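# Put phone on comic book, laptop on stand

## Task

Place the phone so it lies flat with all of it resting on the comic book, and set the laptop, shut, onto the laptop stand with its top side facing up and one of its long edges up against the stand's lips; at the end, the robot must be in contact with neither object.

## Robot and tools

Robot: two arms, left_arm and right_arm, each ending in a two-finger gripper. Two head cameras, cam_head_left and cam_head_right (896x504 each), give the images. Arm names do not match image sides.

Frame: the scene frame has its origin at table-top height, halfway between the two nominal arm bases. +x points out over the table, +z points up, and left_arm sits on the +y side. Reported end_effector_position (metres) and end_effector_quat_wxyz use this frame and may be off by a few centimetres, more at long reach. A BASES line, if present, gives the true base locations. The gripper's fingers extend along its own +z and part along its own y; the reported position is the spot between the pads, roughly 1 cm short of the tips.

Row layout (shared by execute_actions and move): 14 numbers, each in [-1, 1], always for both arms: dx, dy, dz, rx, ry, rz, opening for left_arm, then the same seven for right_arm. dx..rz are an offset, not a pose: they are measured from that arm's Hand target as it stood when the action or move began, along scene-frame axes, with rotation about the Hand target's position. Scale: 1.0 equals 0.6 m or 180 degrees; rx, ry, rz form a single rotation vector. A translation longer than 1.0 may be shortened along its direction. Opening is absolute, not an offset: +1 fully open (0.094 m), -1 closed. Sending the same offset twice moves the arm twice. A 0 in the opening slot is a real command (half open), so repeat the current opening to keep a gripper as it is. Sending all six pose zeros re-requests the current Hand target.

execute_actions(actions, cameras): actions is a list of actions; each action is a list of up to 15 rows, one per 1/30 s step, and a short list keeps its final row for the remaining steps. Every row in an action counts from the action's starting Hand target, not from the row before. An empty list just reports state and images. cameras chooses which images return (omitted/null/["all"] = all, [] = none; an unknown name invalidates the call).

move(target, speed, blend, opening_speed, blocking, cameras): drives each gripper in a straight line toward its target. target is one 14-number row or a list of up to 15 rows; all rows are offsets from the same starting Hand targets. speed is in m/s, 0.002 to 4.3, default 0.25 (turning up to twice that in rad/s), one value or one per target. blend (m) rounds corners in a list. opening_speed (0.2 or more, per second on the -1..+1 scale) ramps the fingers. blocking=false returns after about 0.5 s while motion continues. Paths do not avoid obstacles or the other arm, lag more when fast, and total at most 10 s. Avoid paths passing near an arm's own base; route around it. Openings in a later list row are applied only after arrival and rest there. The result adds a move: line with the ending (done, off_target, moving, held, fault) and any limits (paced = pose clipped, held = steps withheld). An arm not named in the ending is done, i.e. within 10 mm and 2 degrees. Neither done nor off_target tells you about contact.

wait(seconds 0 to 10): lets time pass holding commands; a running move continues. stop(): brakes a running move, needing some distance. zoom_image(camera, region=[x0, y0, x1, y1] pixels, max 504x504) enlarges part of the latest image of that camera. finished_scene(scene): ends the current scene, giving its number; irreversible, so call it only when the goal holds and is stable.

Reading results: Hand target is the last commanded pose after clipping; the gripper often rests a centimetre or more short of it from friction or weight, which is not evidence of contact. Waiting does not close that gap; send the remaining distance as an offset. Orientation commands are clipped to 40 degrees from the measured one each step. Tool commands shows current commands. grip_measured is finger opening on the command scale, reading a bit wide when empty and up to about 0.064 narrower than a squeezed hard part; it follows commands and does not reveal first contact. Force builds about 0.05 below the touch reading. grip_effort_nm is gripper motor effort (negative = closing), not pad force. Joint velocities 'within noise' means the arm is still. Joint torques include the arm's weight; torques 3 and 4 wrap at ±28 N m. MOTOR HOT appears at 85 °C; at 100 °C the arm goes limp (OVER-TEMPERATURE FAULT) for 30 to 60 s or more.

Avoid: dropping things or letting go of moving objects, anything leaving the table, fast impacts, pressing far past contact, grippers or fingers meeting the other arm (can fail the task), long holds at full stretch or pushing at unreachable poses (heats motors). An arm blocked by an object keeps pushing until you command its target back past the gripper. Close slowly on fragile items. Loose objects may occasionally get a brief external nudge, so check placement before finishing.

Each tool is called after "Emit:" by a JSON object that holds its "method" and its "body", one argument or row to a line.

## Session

Scene 1 solved. Scene 2.

Emit:
{"method": "execute_actions", "body": {
  "actions": []
}}

Emit:
{"method": "zoom_image", "body": {
  "camera": "cam_head_left",
  "region": [150, 100, 650, 504]
}}

Emit:
{"method": "zoom_image", "body": {
  "camera": "cam_head_right",
  "region": [150, 100, 650, 504]
}}

Scene clock: 0.00 s.
left_arm: end_effector_position=(+0.5762, +0.0326, +0.2203) grip_measured=+1.000 grip_effort_nm=n/a end_effector_quat_wxyz=(+0.373, -0.189, +0.872, +0.255) | right_arm: end_effector_position=(+0.2773, -0.6663, +0.2408) grip_measured=+1.000 grip_effort_nm=n/a end_effector_quat_wxyz=(+0.133, +0.606, +0.784, +0.005)
Joint positions: left_arm=[-0.632 1.766 1.516 -1.115 -0.923 -0.928 0.094] | right_arm=[-0.891 1.408 1.311 -1.216 -0.069 0.44 0.094]
Joint velocities: within noise
Joint torques (N m): no reading
Motor temperatures (°C): left_arm=[22 26 35 24 27 23 28] | right_arm=[26 33 33 25 24 23 25]
Heat: left arm: hottest elbow 35 °C; right arm: hottest shoulder 33 °C.
Hand target: left_arm +0.5823, +0.0284, +0.2385; +0.386, -0.198, +0.868, +0.242 | right_arm +0.2820, -0.6720, +0.2484; +0.142, +0.605, +0.783, +0.003
Tool commands: left_gripper/opening=+1.0 right_gripper/opening=+1.0

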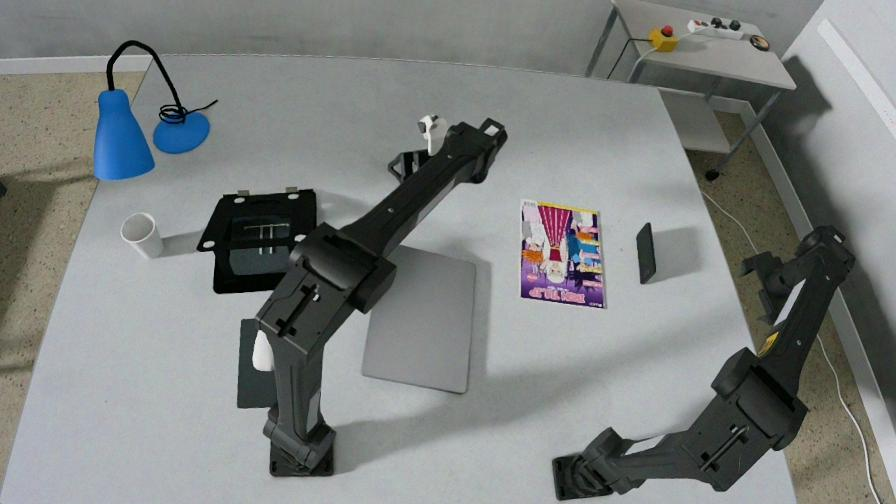

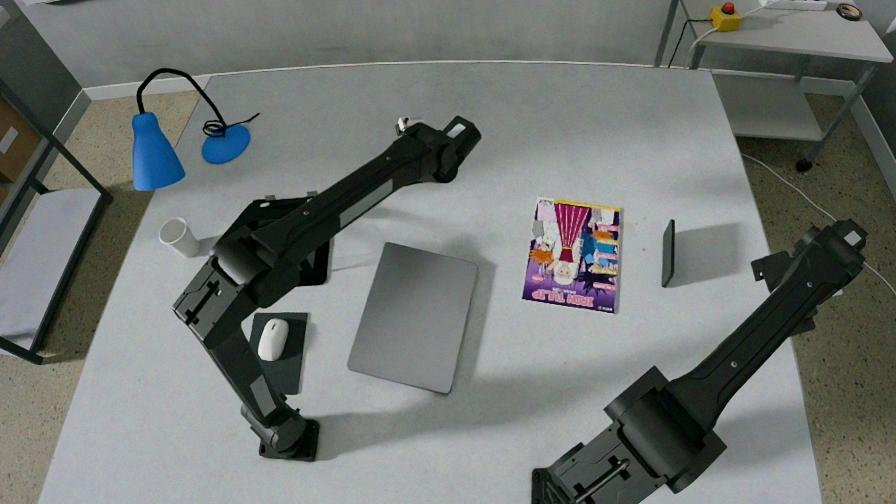

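Scaled by 1.008.

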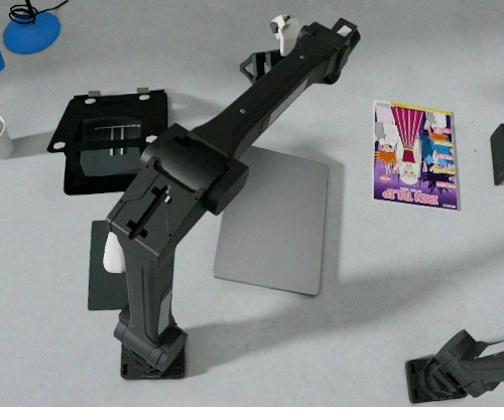

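Scaled by 1.008.

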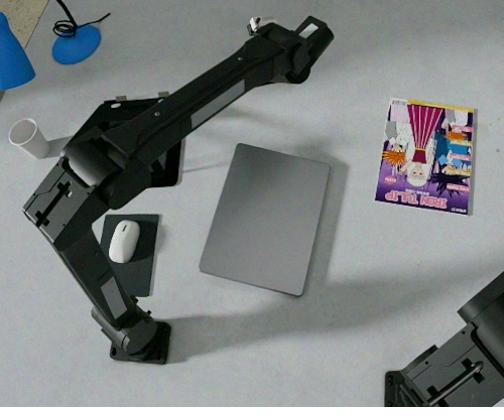

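Emit:
{"method": "zoom_image", "body": {
  "camera": "cam_head_left",
  "region": [500, 190, 720, 320]
}}

Emit:
{"method": "zoom_image", "body": {
  "camera": "cam_head_right",
  "region": [510, 190, 730, 320]
}}

Scaled by 2.291.

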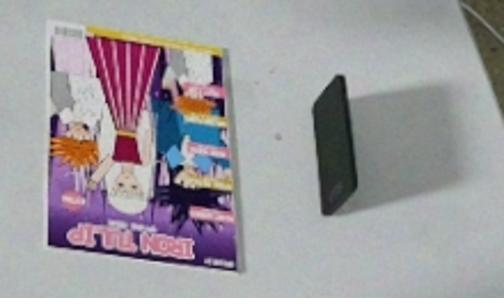

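Scaled by 2.291.

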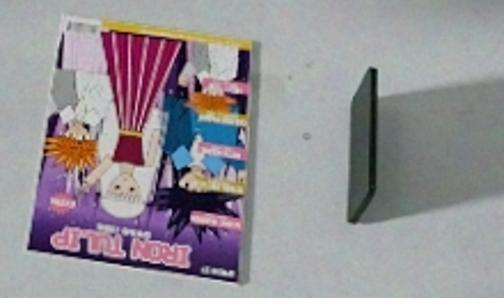

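Emit:
{"method": "move", "body": {
  "target": [-0.37,0.25,-0.13,-0.137,0.274,-0.188,-1,0.372,0.2,-0.08,-0.002,0.0975,0.415,0.6],
  "speed": 0.3
}}

Emit:
{"method": "zoom_image", "body": {
  "camera": "cam_head_left",
  "region": [500, 170, 720, 320]
}}

Emit:
{"method": "zoom_image", "body": {
  "camera": "cam_head_right",
  "region": [510, 170, 730, 320]
}}

Scene clock: 52.33 s.
left_arm: end_effector_position=(+0.3653, +0.1737, +0.1568) grip_measured=-0.981 grip_effort_nm=-1.004 end_effector_quat_wxyz=(-0.002, +0.096, +0.995, +0.001) | right_arm: end_effector_position=(+0.4887, -0.5477, +0.1973) grip_measured=+0.601 grip_effort_nm=-0.085 end_effector_quat_wxyz=(-0.005, +0.008, +1.000, +0.003)
Joint positions: left_arm=[-0.232 1.276 0.984 -1.283 -0.003 -0.011 0.001] | right_arm=[-0.436 1.852 1.767 -1.498 -0.001 -0.414 0.075]
Joint velocities: within noise
Joint torques (N m): left_arm=[-0.73 -11.58 8.92 0.01 0.07 0.12] | right_arm=[0.91 -18.61 13.01 -0.21 0.07 0.1]
Motor temperatures (°C): left_arm=[22 30 39 24 27 23 28] | right_arm=[26 35 44 25 24 23 25]
Heat: left arm: hottest elbow 39 °C; right arm: hottest elbow 44 °C.
Hand target: left_arm +0.3603, +0.1784, +0.1604; +0.000, +0.095, +0.995, +0.000 | right_arm +0.5052, -0.5521, +0.2006; +0.000, +0.001, +1.000, -0.001
Off the commanded pose: left_arm 0.008 m, 0 deg | right_arm 0.017 m, 1 deg.
move: off_target (right_arm)

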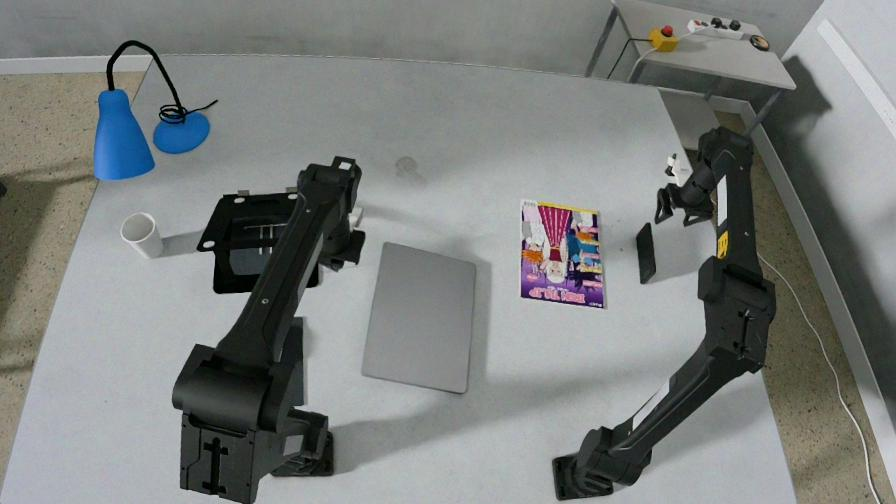

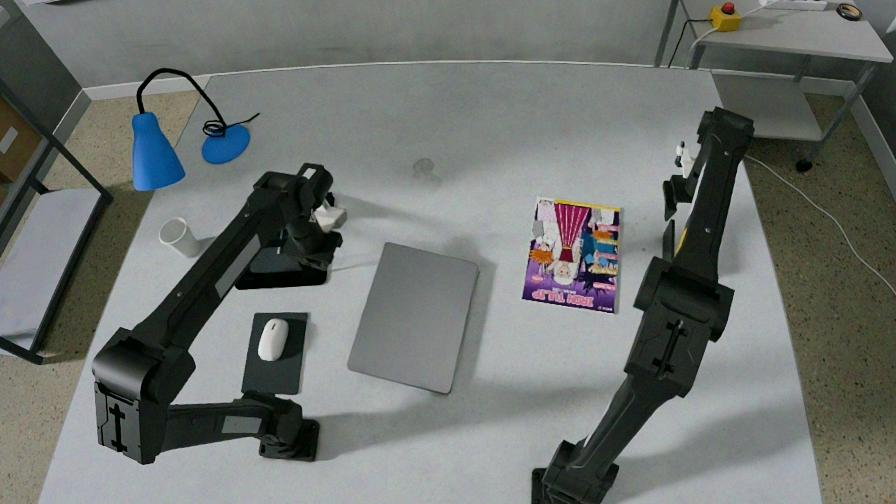

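Scaled by 2.291.

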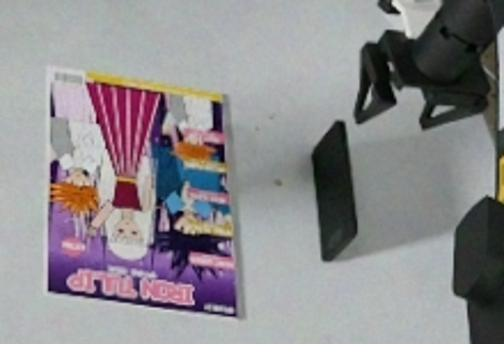

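Scaled by 2.291.

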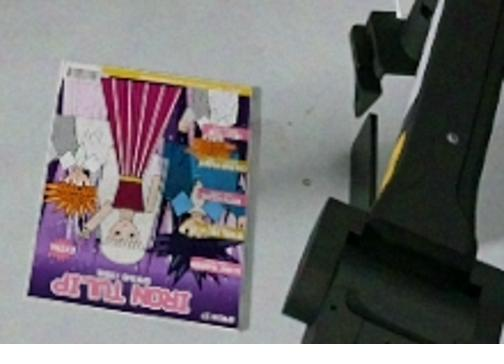

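Emit:
{"method": "move", "body": {
  "target": [0,0,0,0,0,0,-1,-0.015,-0.013,-0.2,0,0,0,0.6],
  "speed": 0.12
}}

Emit:
{"method": "zoom_image", "body": {
  "camera": "cam_head_left",
  "region": [500, 170, 720, 320]
}}

Emit:
{"method": "zoom_image", "body": {
  "camera": "cam_head_right",
  "region": [510, 170, 730, 320]
}}

Scene clock: 58.03 s.
left_arm: end_effector_position=(+0.3653, +0.1737, +0.1568) grip_measured=-0.981 grip_effort_nm=-1.004 end_effector_quat_wxyz=(-0.002, +0.096, +0.995, +0.001) | right_arm: end_effector_position=(+0.5011, -0.5534, +0.1023) grip_measured=+0.601 grip_effort_nm=-0.081 end_effector_quat_wxyz=(+0.014, -0.001, +1.000, -0.006)
Joint positions: left_arm=[-0.232 1.276 0.984 -1.283 -0.003 -0.01 0.001] | right_arm=[-0.436 1.911 1.6 -1.229 -0.001 -0.433 0.075]
Joint velocities: within noise
Joint torques (N m): left_arm=[-0.56 -11.34 8.98 -0.05 0.1 0.13] | right_arm=[-0.56 -19.72 7.49 0.59 0.05 0.08]
Motor temperatures (°C): left_arm=[22 29 39 24 27 23 28] | right_arm=[26 36 43 25 24 23 25]
Heat: left arm: hottest elbow 39 °C; right arm: hottest elbow 43 °C.
Hand target: left_arm +0.3604, +0.1784, +0.1604; +0.000, +0.095, +0.995, +0.000 | right_arm +0.4962, -0.5598, +0.0806; +0.000, +0.001, +1.000, -0.001
Off the commanded pose: left_arm 0.008 m, 0 deg | right_arm 0.023 m, 2 deg.
move: off_target (right_arm)

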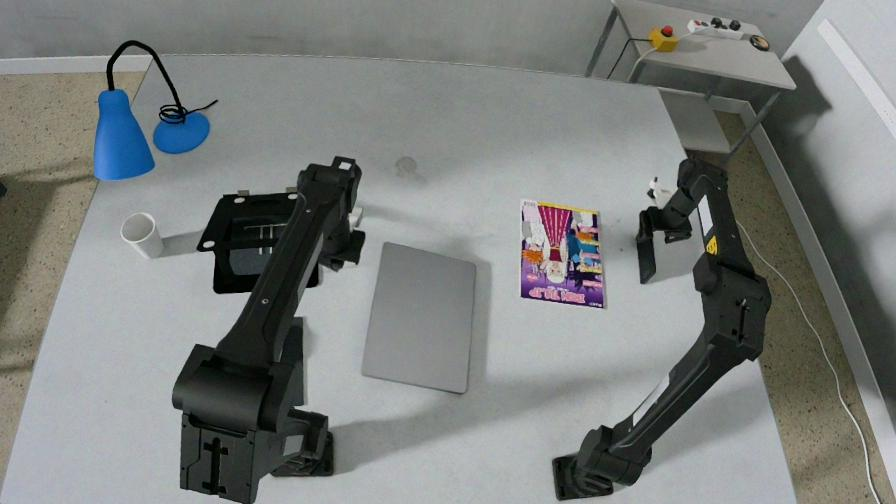

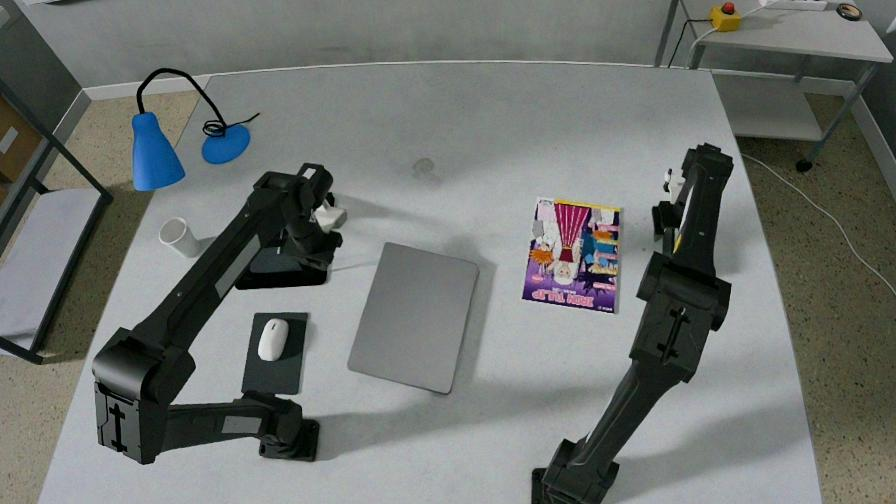

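Scaled by 2.291.

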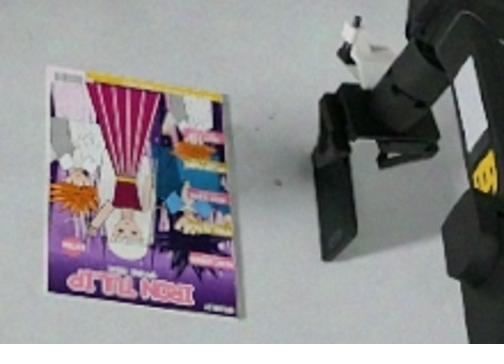

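Scaled by 2.291.

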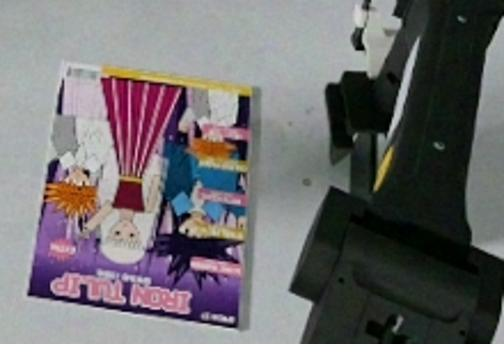

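Emit:
{"method": "move", "body": {
  "target": [
    [0,0,0,0,0,0,-1,-0.035,0.02,0.0,0,0,0,0.6]
  ],
  "speed": 0.1
}}

Emit:
{"method": "zoom_image", "body": {
  "camera": "cam_head_left",
  "region": [580, 190, 720, 300]
}}

Emit:
{"method": "zoom_image", "body": {
  "camera": "cam_head_right",
  "region": [600, 190, 740, 300]
}}

Scene clock: 63.77 s.
left_arm: end_effector_position=(+0.3653, +0.1737, +0.1568) grip_measured=-0.981 grip_effort_nm=-1.004 end_effector_quat_wxyz=(-0.002, +0.096, +0.995, +0.001) | right_arm: end_effector_position=(+0.4794, -0.5434, +0.0781) grip_measured=+0.601 grip_effort_nm=-0.081 end_effector_quat_wxyz=(-0.005, -0.001, +1.000, +0.002)
Joint positions: left_arm=[-0.232 1.276 0.984 -1.283 -0.003 -0.01 0.001] | right_arm=[-0.436 1.898 1.514 -1.197 -0.001 -0.433 0.075]
Joint velocities: within noise
Joint torques (N m): left_arm=[-0.5 -11.69 8.96 -0.05 0.14 0.11] | right_arm=[-0.21 -23.18 7.12 0.5 0.07 0.11]
Motor temperatures (°C): left_arm=[22 29 39 24 27 23 29] | right_arm=[26 36 42 25 24 23 25]
Heat: left arm: hottest elbow 39 °C; right arm: hottest elbow 42 °C.
Hand target: left_arm +0.3604, +0.1784, +0.1604; +0.000, +0.095, +0.995, +0.000 | right_arm +0.4752, -0.5478, +0.0805; +0.000, +0.001, +1.000, -0.001
Off the commanded pose: left_arm 0.008 m, 0 deg | right_arm 0.007 m, 1 deg.
move: done

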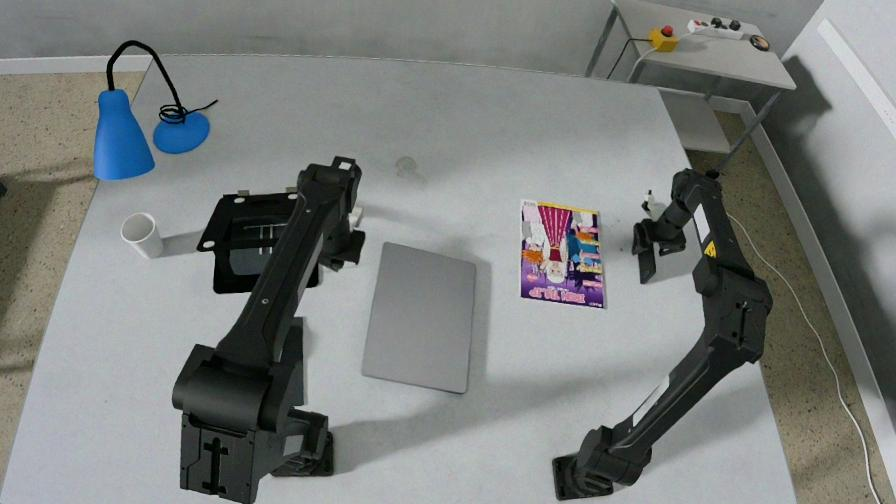

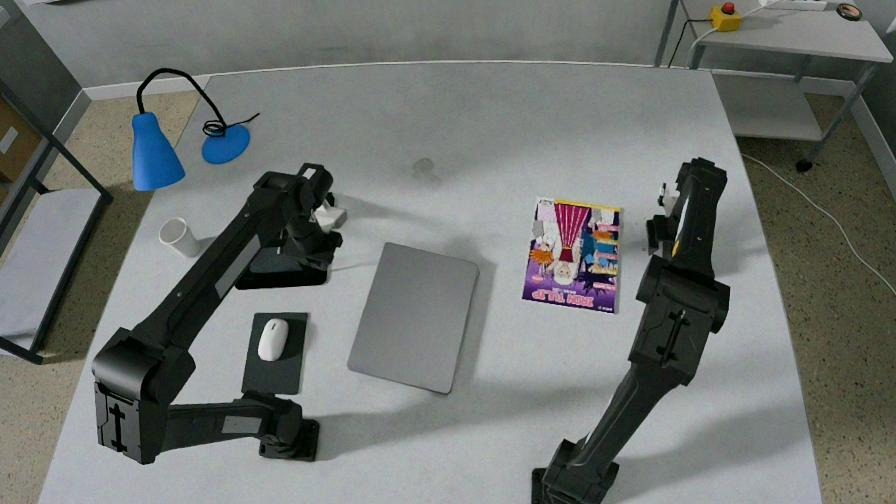

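Scaled by 3.600.

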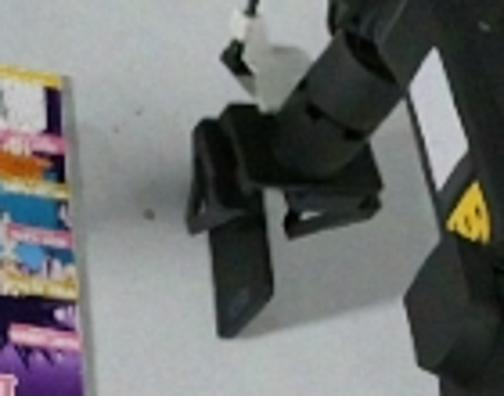

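Scaled by 3.600.

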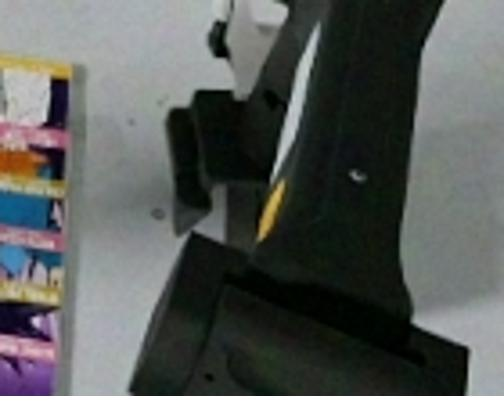

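Emit:
{"method": "move", "body": {
  "target": [0,0,0,0,0,0,-1,0,0,-0.005,0,0,0,-1],
  "speed": 0.1,
  "opening_speed": 0.5
}}

Emit:
{"method": "zoom_image", "body": {
  "camera": "cam_head_left",
  "region": [580, 190, 720, 300]
}}

Scene clock: 69.10 s.
left_arm: end_effector_position=(+0.3653, +0.1737, +0.1568) grip_measured=-0.981 grip_effort_nm=-1.004 end_effector_quat_wxyz=(-0.002, +0.096, +0.995, +0.001) | right_arm: end_effector_position=(+0.4808, -0.5452, +0.0781) grip_measured=-0.862 grip_effort_nm=-0.999 end_effector_quat_wxyz=(-0.002, -0.001, +1.000, -0.001)
Joint positions: left_arm=[-0.232 1.276 0.984 -1.283 -0.003 -0.01 0.001] | right_arm=[-0.437 1.898 1.514 -1.189 0.003 -0.433 0.006]
Joint velocities: within noise
Joint torques (N m): left_arm=[-1.03 -11.63 8.95 0.05 0.02 0.11] | right_arm=[-0.26 -23 6.83 0.46 -0.05 0.11]
Motor temperatures (°C): left_arm=[22 29 38 24 27 23 29] | right_arm=[26 36 42 25 24 23 25]
Heat: left arm: hottest elbow 38 °C; right arm: hottest elbow 42 °C.
Hand target: left_arm +0.3604, +0.1784, +0.1604; +0.000, +0.095, +0.995, +0.000 | right_arm +0.4753, -0.5478, +0.0775; +0.000, +0.001, +1.000, -0.001
Off the commanded pose: left_arm 0.008 m, 0 deg | right_arm 0.006 m, 0 deg.
move: done

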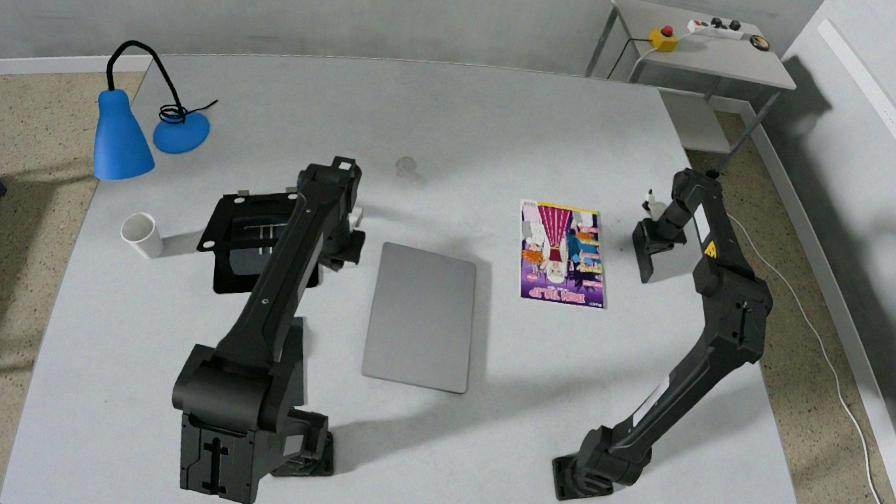

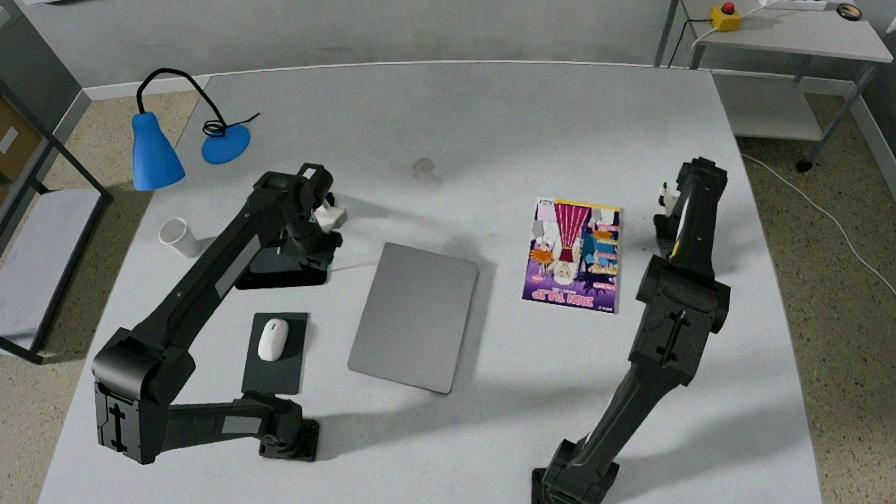

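Scaled by 3.600.

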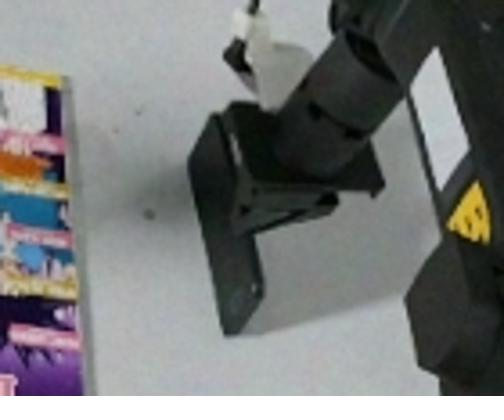

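Emit:
{"method": "move", "body": {
  "target": [
    [0,0,0,0,0,0,-1,0,0,0.2,0,0,0,-1],
    [0,0,0,0,0,0,-1,-0.02,0.33,0.2,-0.293,-0.293,0.435,-1]
  ],
  "speed": 0.25
}}

Emit:
{"method": "zoom_image", "body": {
  "camera": "cam_head_left",
  "region": [480, 170, 700, 340]
}}

Emit:
{"method": "zoom_image", "body": {
  "camera": "cam_head_right",
  "region": [490, 170, 710, 340]
}}

Scene clock: 83.67 s.
left_arm: end_effector_position=(+0.3653, +0.1737, +0.1568) grip_measured=-0.981 grip_effort_nm=-1.009 end_effector_quat_wxyz=(-0.002, +0.096, +0.995, +0.001) | right_arm: end_effector_position=(+0.4625, -0.3551, +0.1848) grip_measured=-0.867 grip_effort_nm=-1.038 end_effector_quat_wxyz=(-0.383, +0.588, -0.602, +0.382)
Joint positions: left_arm=[-0.232 1.276 0.984 -1.283 -0.003 -0.01 0.001] | right_arm=[-0.135 1.233 0.61 0.192 -0.107 -1.607 0.006]
Joint velocities: within noise
Joint torques (N m): left_arm=[-1.2 -11.28 8.91 0.08 0.04 0.13] | right_arm=[1.26 -11.87 8.1 2.69 -0.12 0.16]
Motor temperatures (°C): left_arm=[22 28 38 24 27 23 29] | right_arm=[26 37 41 25 24 23 26]
Heat: left arm: hottest elbow 38 °C; right arm: hottest elbow 41 °C.
Hand target: left_arm +0.3604, +0.1784, +0.1604; +0.000, +0.095, +0.995, +0.000 | right_arm +0.4633, -0.3497, +0.1975; -0.396, +0.585, -0.587, +0.395
Off the commanded pose: left_arm 0.008 m, 0 deg | right_arm 0.014 m, 3 deg.
move: off_target (right_arm)

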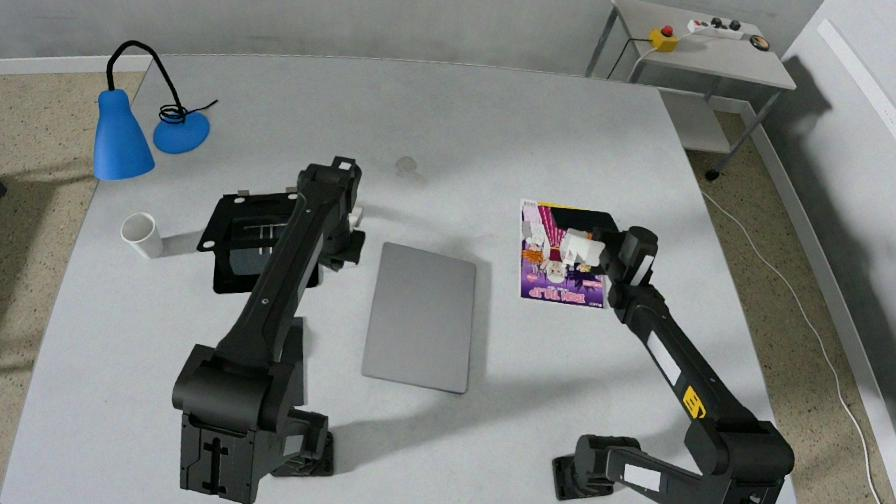

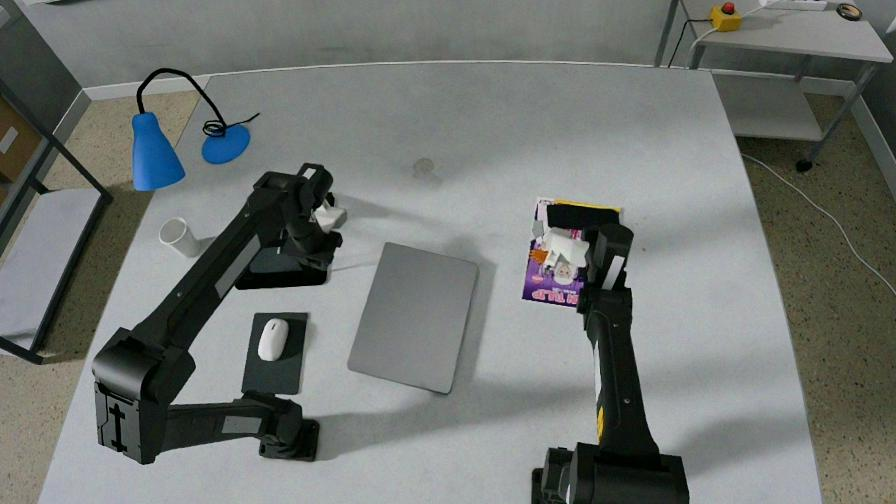

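Scaled by 2.291.

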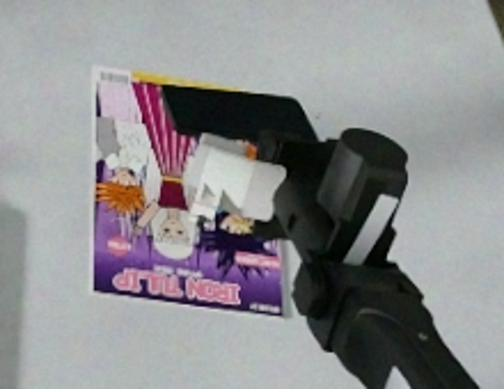

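Scaled by 2.291.

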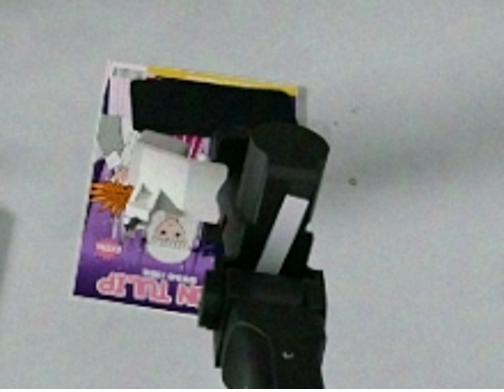

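Emit:
{"method": "move", "body": {
  "target": [
    [0,0,0,0,0,0,-1,0,0,-0.225,0,0,0,-1]
  ],
  "speed": 0.12
}}

Emit:
{"method": "zoom_image", "body": {
  "camera": "cam_head_left",
  "region": [480, 170, 700, 340]
}}

Emit:
{"method": "zoom_image", "body": {
  "camera": "cam_head_right",
  "region": [490, 170, 710, 340]
}}

Scene clock: 90.03 s.
left_arm: end_effector_position=(+0.3653, +0.1737, +0.1568) grip_measured=-0.981 grip_effort_nm=-1.004 end_effector_quat_wxyz=(-0.002, +0.096, +0.995, +0.001) | right_arm: end_effector_position=(+0.4610, -0.3548, +0.0605) grip_measured=-0.867 grip_effort_nm=-1.043 end_effector_quat_wxyz=(-0.388, +0.584, -0.596, +0.390)
Joint positions: left_arm=[-0.232 1.276 0.984 -1.283 -0.003 -0.01 0.001] | right_arm=[-0.135 1.62 0.477 0.735 -0.108 -1.609 0.006]
Joint velocities: within noise
Joint torques (N m): left_arm=[-0.21 -11.63 9.02 0.01 0.1 0.1] | right_arm=[1.08 -11.99 4.96 2.66 -0.11 0.19]
Motor temperatures (°C): left_arm=[22 28 38 24 27 23 29] | right_arm=[26 37 41 25 24 23 26]
Heat: left arm: hottest elbow 38 °C; right arm: hottest elbow 41 °C.
Hand target: left_arm +0.3604, +0.1784, +0.1604; +0.000, +0.095, +0.995, +0.000 | right_arm +0.4632, -0.3497, +0.0625; -0.396, +0.585, -0.587, +0.395
Off the commanded pose: left_arm 0.008 m, 0 deg | right_arm 0.006 m, 1 deg.
move: done

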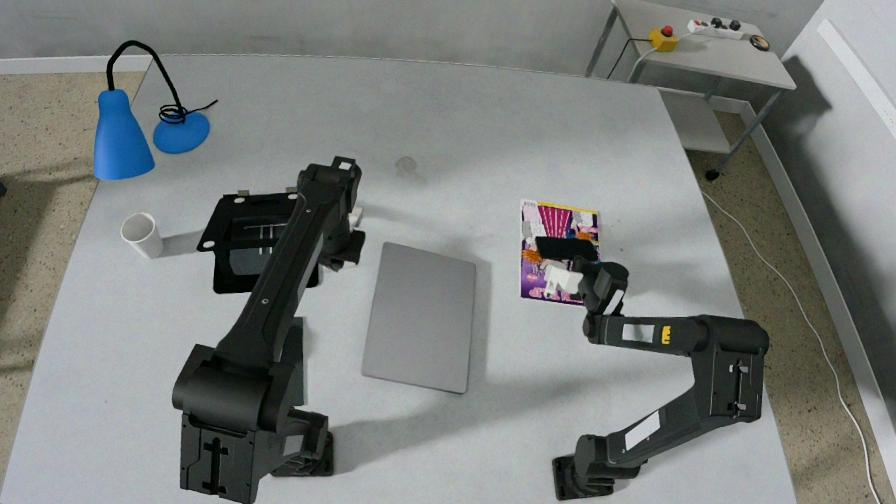

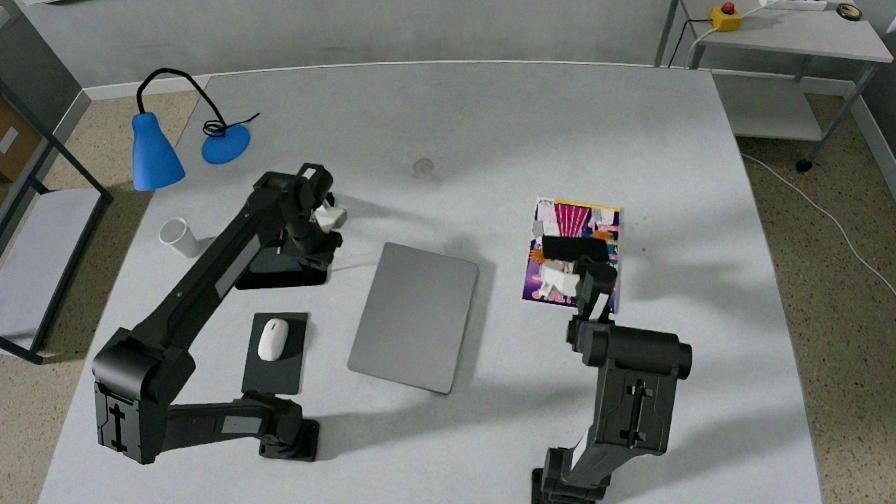

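Scaled by 2.291.

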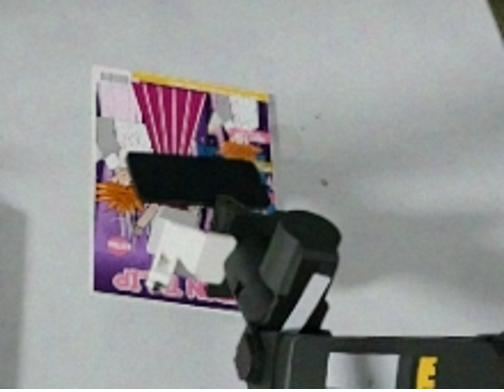

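Scaled by 2.291.

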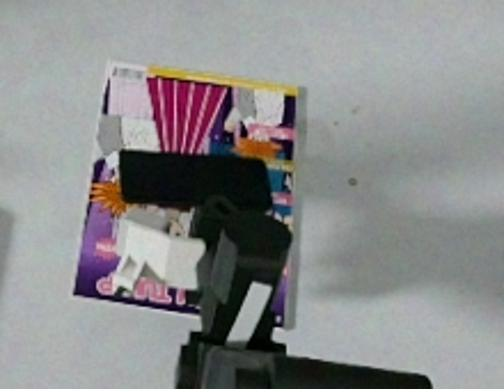

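Emit:
{"method": "move", "body": {
  "target": [
    [0,0,0,0,0,0,-1,0.01,0,-0.028,0,0,0,-1]
  ],
  "speed": 0.06
}}

Emit:
{"method": "zoom_image", "body": {
  "camera": "cam_head_left",
  "region": [500, 190, 650, 320]
}}

Emit:
{"method": "zoom_image", "body": {
  "camera": "cam_head_right",
  "region": [510, 190, 660, 320]
}}

Scene clock: 94.60 s.
left_arm: end_effector_position=(+0.3653, +0.1737, +0.1568) grip_measured=-0.981 grip_effort_nm=-1.004 end_effector_quat_wxyz=(-0.002, +0.097, +0.995, +0.001) | right_arm: end_effector_position=(+0.4614, -0.3549, +0.0404) grip_measured=-0.867 grip_effort_nm=-1.038 end_effector_quat_wxyz=(-0.386, +0.586, -0.598, +0.387)
Joint positions: left_arm=[-0.232 1.276 0.984 -1.283 -0.003 -0.01 0.001] | right_arm=[-0.135 1.693 0.477 0.798 -0.108 -1.609 0.006]
Joint velocities: within noise
Joint torques (N m): left_arm=[-1.03 -11.4 8.84 -0.17 0.1 0.11] | right_arm=[1.32 -12.22 5.22 2.59 -0.05 0.2]
Motor temperatures (°C): left_arm=[22 28 38 24 27 23 29] | right_arm=[26 37 40 25 24 23 27]
Heat: left arm: hottest elbow 38 °C; right arm: hottest elbow 40 °C.
Hand target: left_arm +0.3604, +0.1784, +0.1604; +0.000, +0.095, +0.995, +0.000 | right_arm +0.4692, -0.3497, +0.0456; -0.396, +0.585, -0.587, +0.395
Off the commanded pose: left_arm 0.008 m, 0 deg | right_arm 0.011 m, 2 deg.
move: off_target (right_arm)

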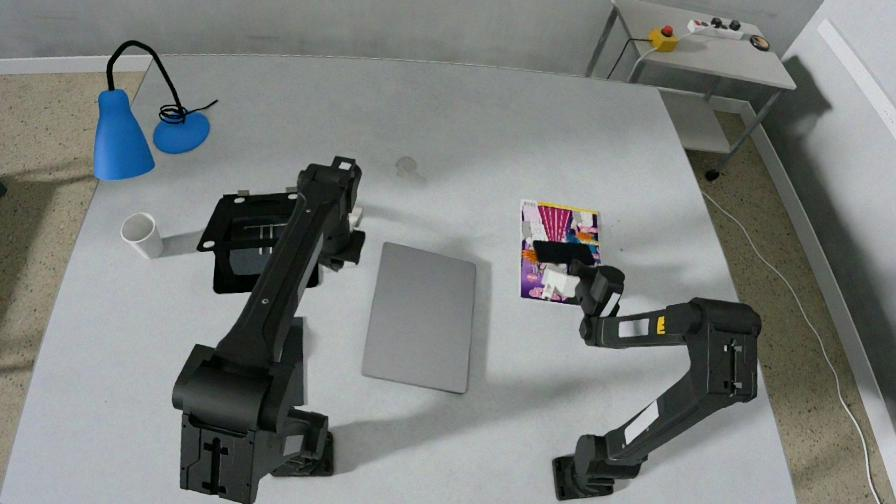

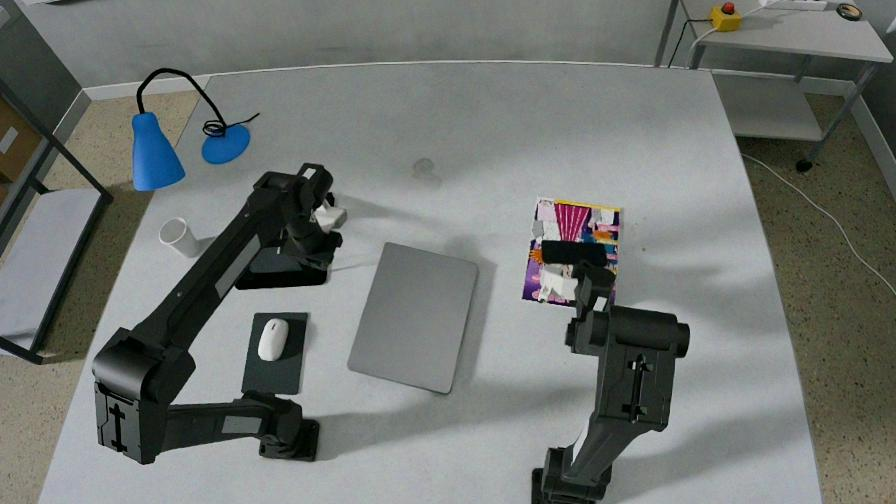

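Scaled by 3.360.

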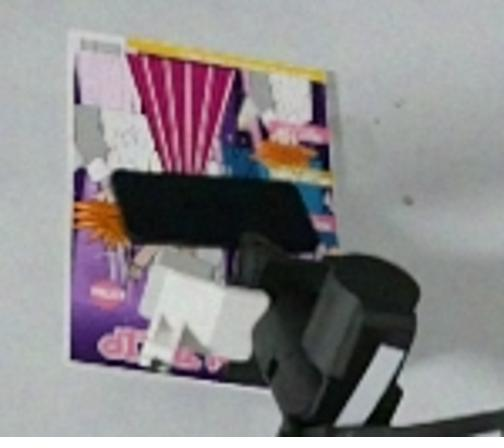

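Scaled by 3.360.

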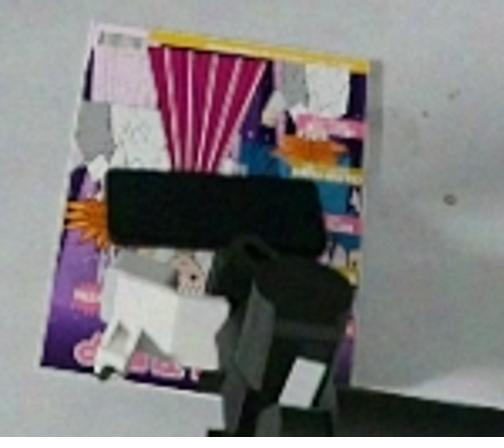

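Emit:
{"method": "move", "body": {
  "target": [
    [0,0,0,0,0,0,-1,0.005,0.02,-0.01,0,0,0,-1],
    [0,0,0,0,0,0,-1,0.005,0.02,-0.022,0,0,0,-1]
  ],
  "speed": 0.05
}}

Emit:
{"method": "zoom_image", "body": {
  "camera": "cam_head_left",
  "region": [500, 190, 650, 320]
}}

Emit:
{"method": "zoom_image", "body": {
  "camera": "cam_head_right",
  "region": [510, 190, 660, 320]
}}

Scene clock: 99.20 s.
left_arm: end_effector_position=(+0.3653, +0.1737, +0.1568) grip_measured=-0.981 grip_effort_nm=-1.009 end_effector_quat_wxyz=(-0.002, +0.097, +0.995, +0.001) | right_arm: end_effector_position=(+0.4648, -0.3430, +0.0338) grip_measured=-0.867 grip_effort_nm=-1.038 end_effector_quat_wxyz=(-0.388, +0.588, -0.590, +0.395)
Joint positions: left_arm=[-0.232 1.276 0.984 -1.283 -0.003 -0.01 0.001] | right_arm=[-0.099 1.736 0.477 0.86 -0.076 -1.609 0.006]
Joint velocities: within noise
Joint torques (N m): left_arm=[-0.91 -11.99 8.98 -0.08 0.06 0.11] | right_arm=[1.32 -11.69 5.24 2.47 0.02 0.32]
Motor temperatures (°C): left_arm=[22 28 38 24 27 23 29] | right_arm=[26 36 40 25 24 23 27]
Heat: left arm: hottest elbow 38 °C; right arm: hottest elbow 40 °C.
Hand target: left_arm +0.3604, +0.1784, +0.1604; +0.000, +0.095, +0.995, +0.000 | right_arm +0.4723, -0.3378, +0.0326; -0.396, +0.585, -0.587, +0.395
Off the commanded pose: left_arm 0.008 m, 0 deg | right_arm 0.009 m, 1 deg.
move: done

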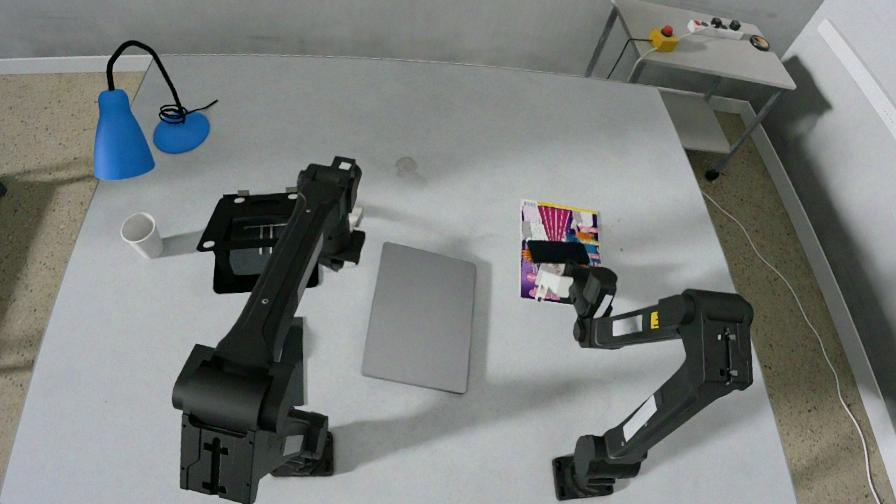

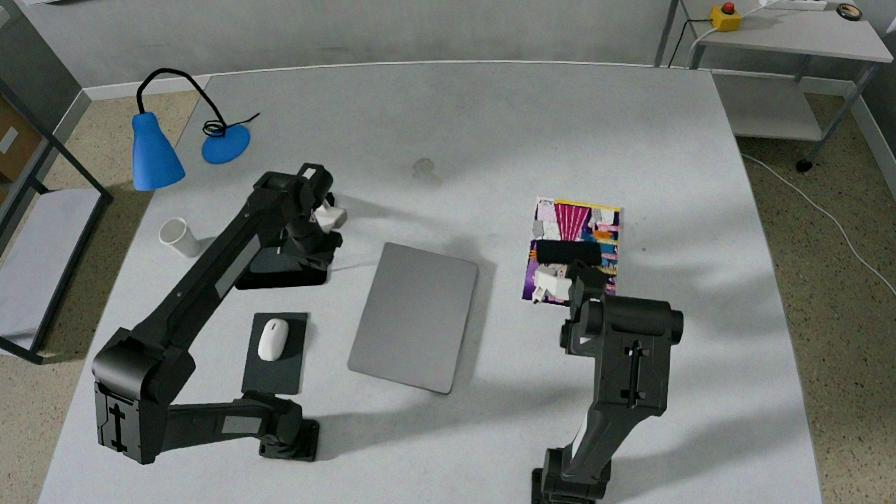

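Scaled by 3.360.

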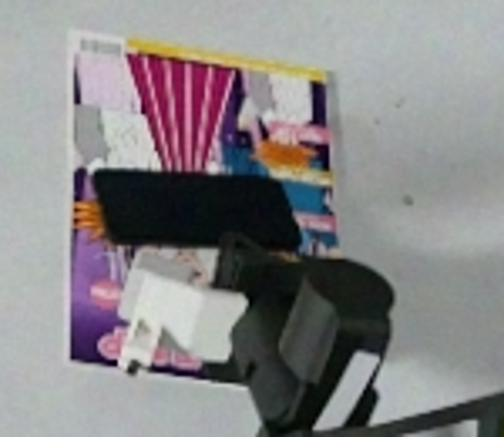

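Scaled by 3.360.

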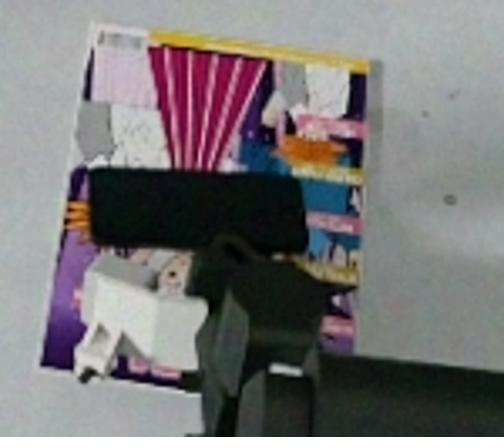

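Emit:
{"method": "move", "body": {
  "target": [
    [0,0,0,0,0,0,-1,0.0,0.0,-0.012,0,0,0,-1],
    [0,0,0,0,0,0,-1,0.0,0.0,-0.022,0,0,0,-1]
  ],
  "speed": 0.04
}}

Emit:
{"method": "zoom_image", "body": {
  "camera": "cam_head_left",
  "region": [500, 190, 650, 320]
}}

Emit:
{"method": "zoom_image", "body": {
  "camera": "cam_head_right",
  "region": [510, 190, 660, 320]
}}

Scene clock: 108.87 s.
left_arm: end_effector_position=(+0.3653, +0.1737, +0.1568) grip_measured=-0.981 grip_effort_nm=-1.004 end_effector_quat_wxyz=(-0.002, +0.097, +0.995, +0.001) | right_arm: end_effector_position=(+0.4667, -0.3431, +0.0289) grip_measured=-0.867 grip_effort_nm=-1.043 end_effector_quat_wxyz=(-0.394, +0.583, -0.585, +0.402)
Joint positions: left_arm=[-0.232 1.276 0.984 -1.283 -0.003 -0.01 0.001] | right_arm=[-0.099 1.778 0.477 0.924 -0.076 -1.609 0.006]
Joint velocities: within noise
Joint torques (N m): left_arm=[-0.26 -12.28 8.98 0.05 0.08 0.11] | right_arm=[1.2 -11.11 4.98 1.8 0.03 0.32]
Motor temperatures (°C): left_arm=[22 28 37 24 27 23 29] | right_arm=[26 36 39 25 24 23 27]
Heat: left arm: hottest elbow 37 °C; right arm: hottest elbow 39 °C.
Hand target: left_arm +0.3604, +0.1784, +0.1604; +0.000, +0.095, +0.995, +0.000 | right_arm +0.4723, -0.3378, +0.0194; -0.396, +0.585, -0.587, +0.395
Off the commanded pose: left_arm 0.008 m, 0 deg | right_arm 0.012 m, 1 deg.
move: off_target (right_arm)

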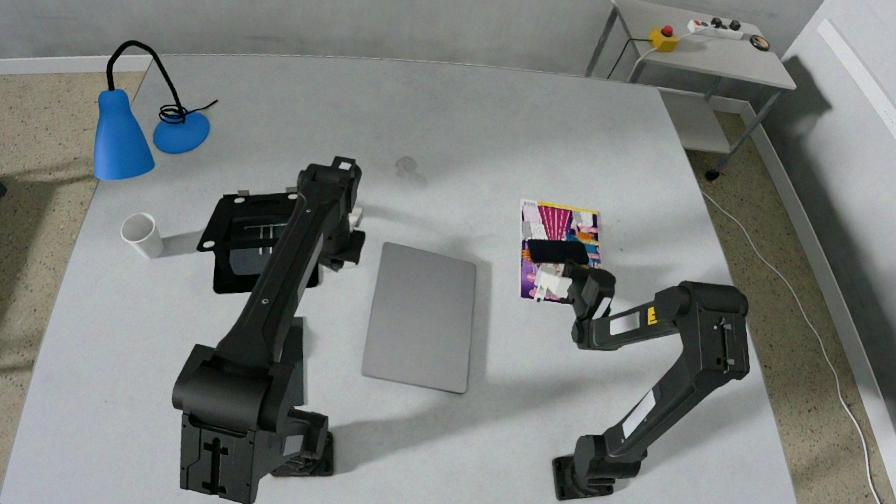

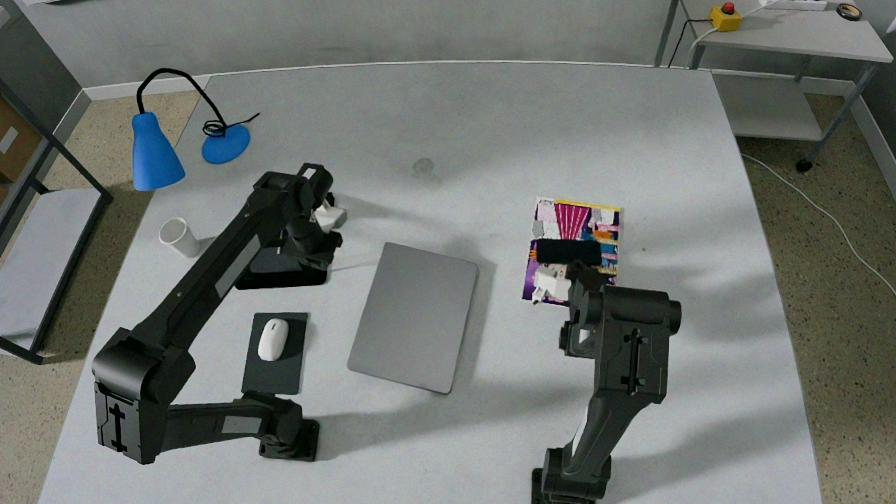

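Scaled by 3.360.

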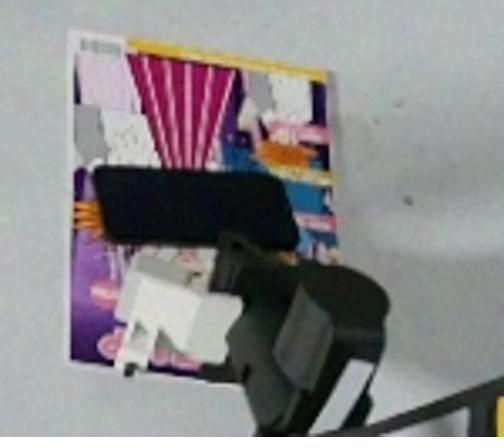

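Scaled by 3.360.

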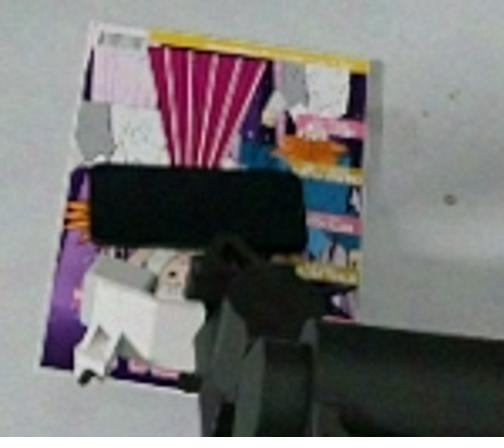

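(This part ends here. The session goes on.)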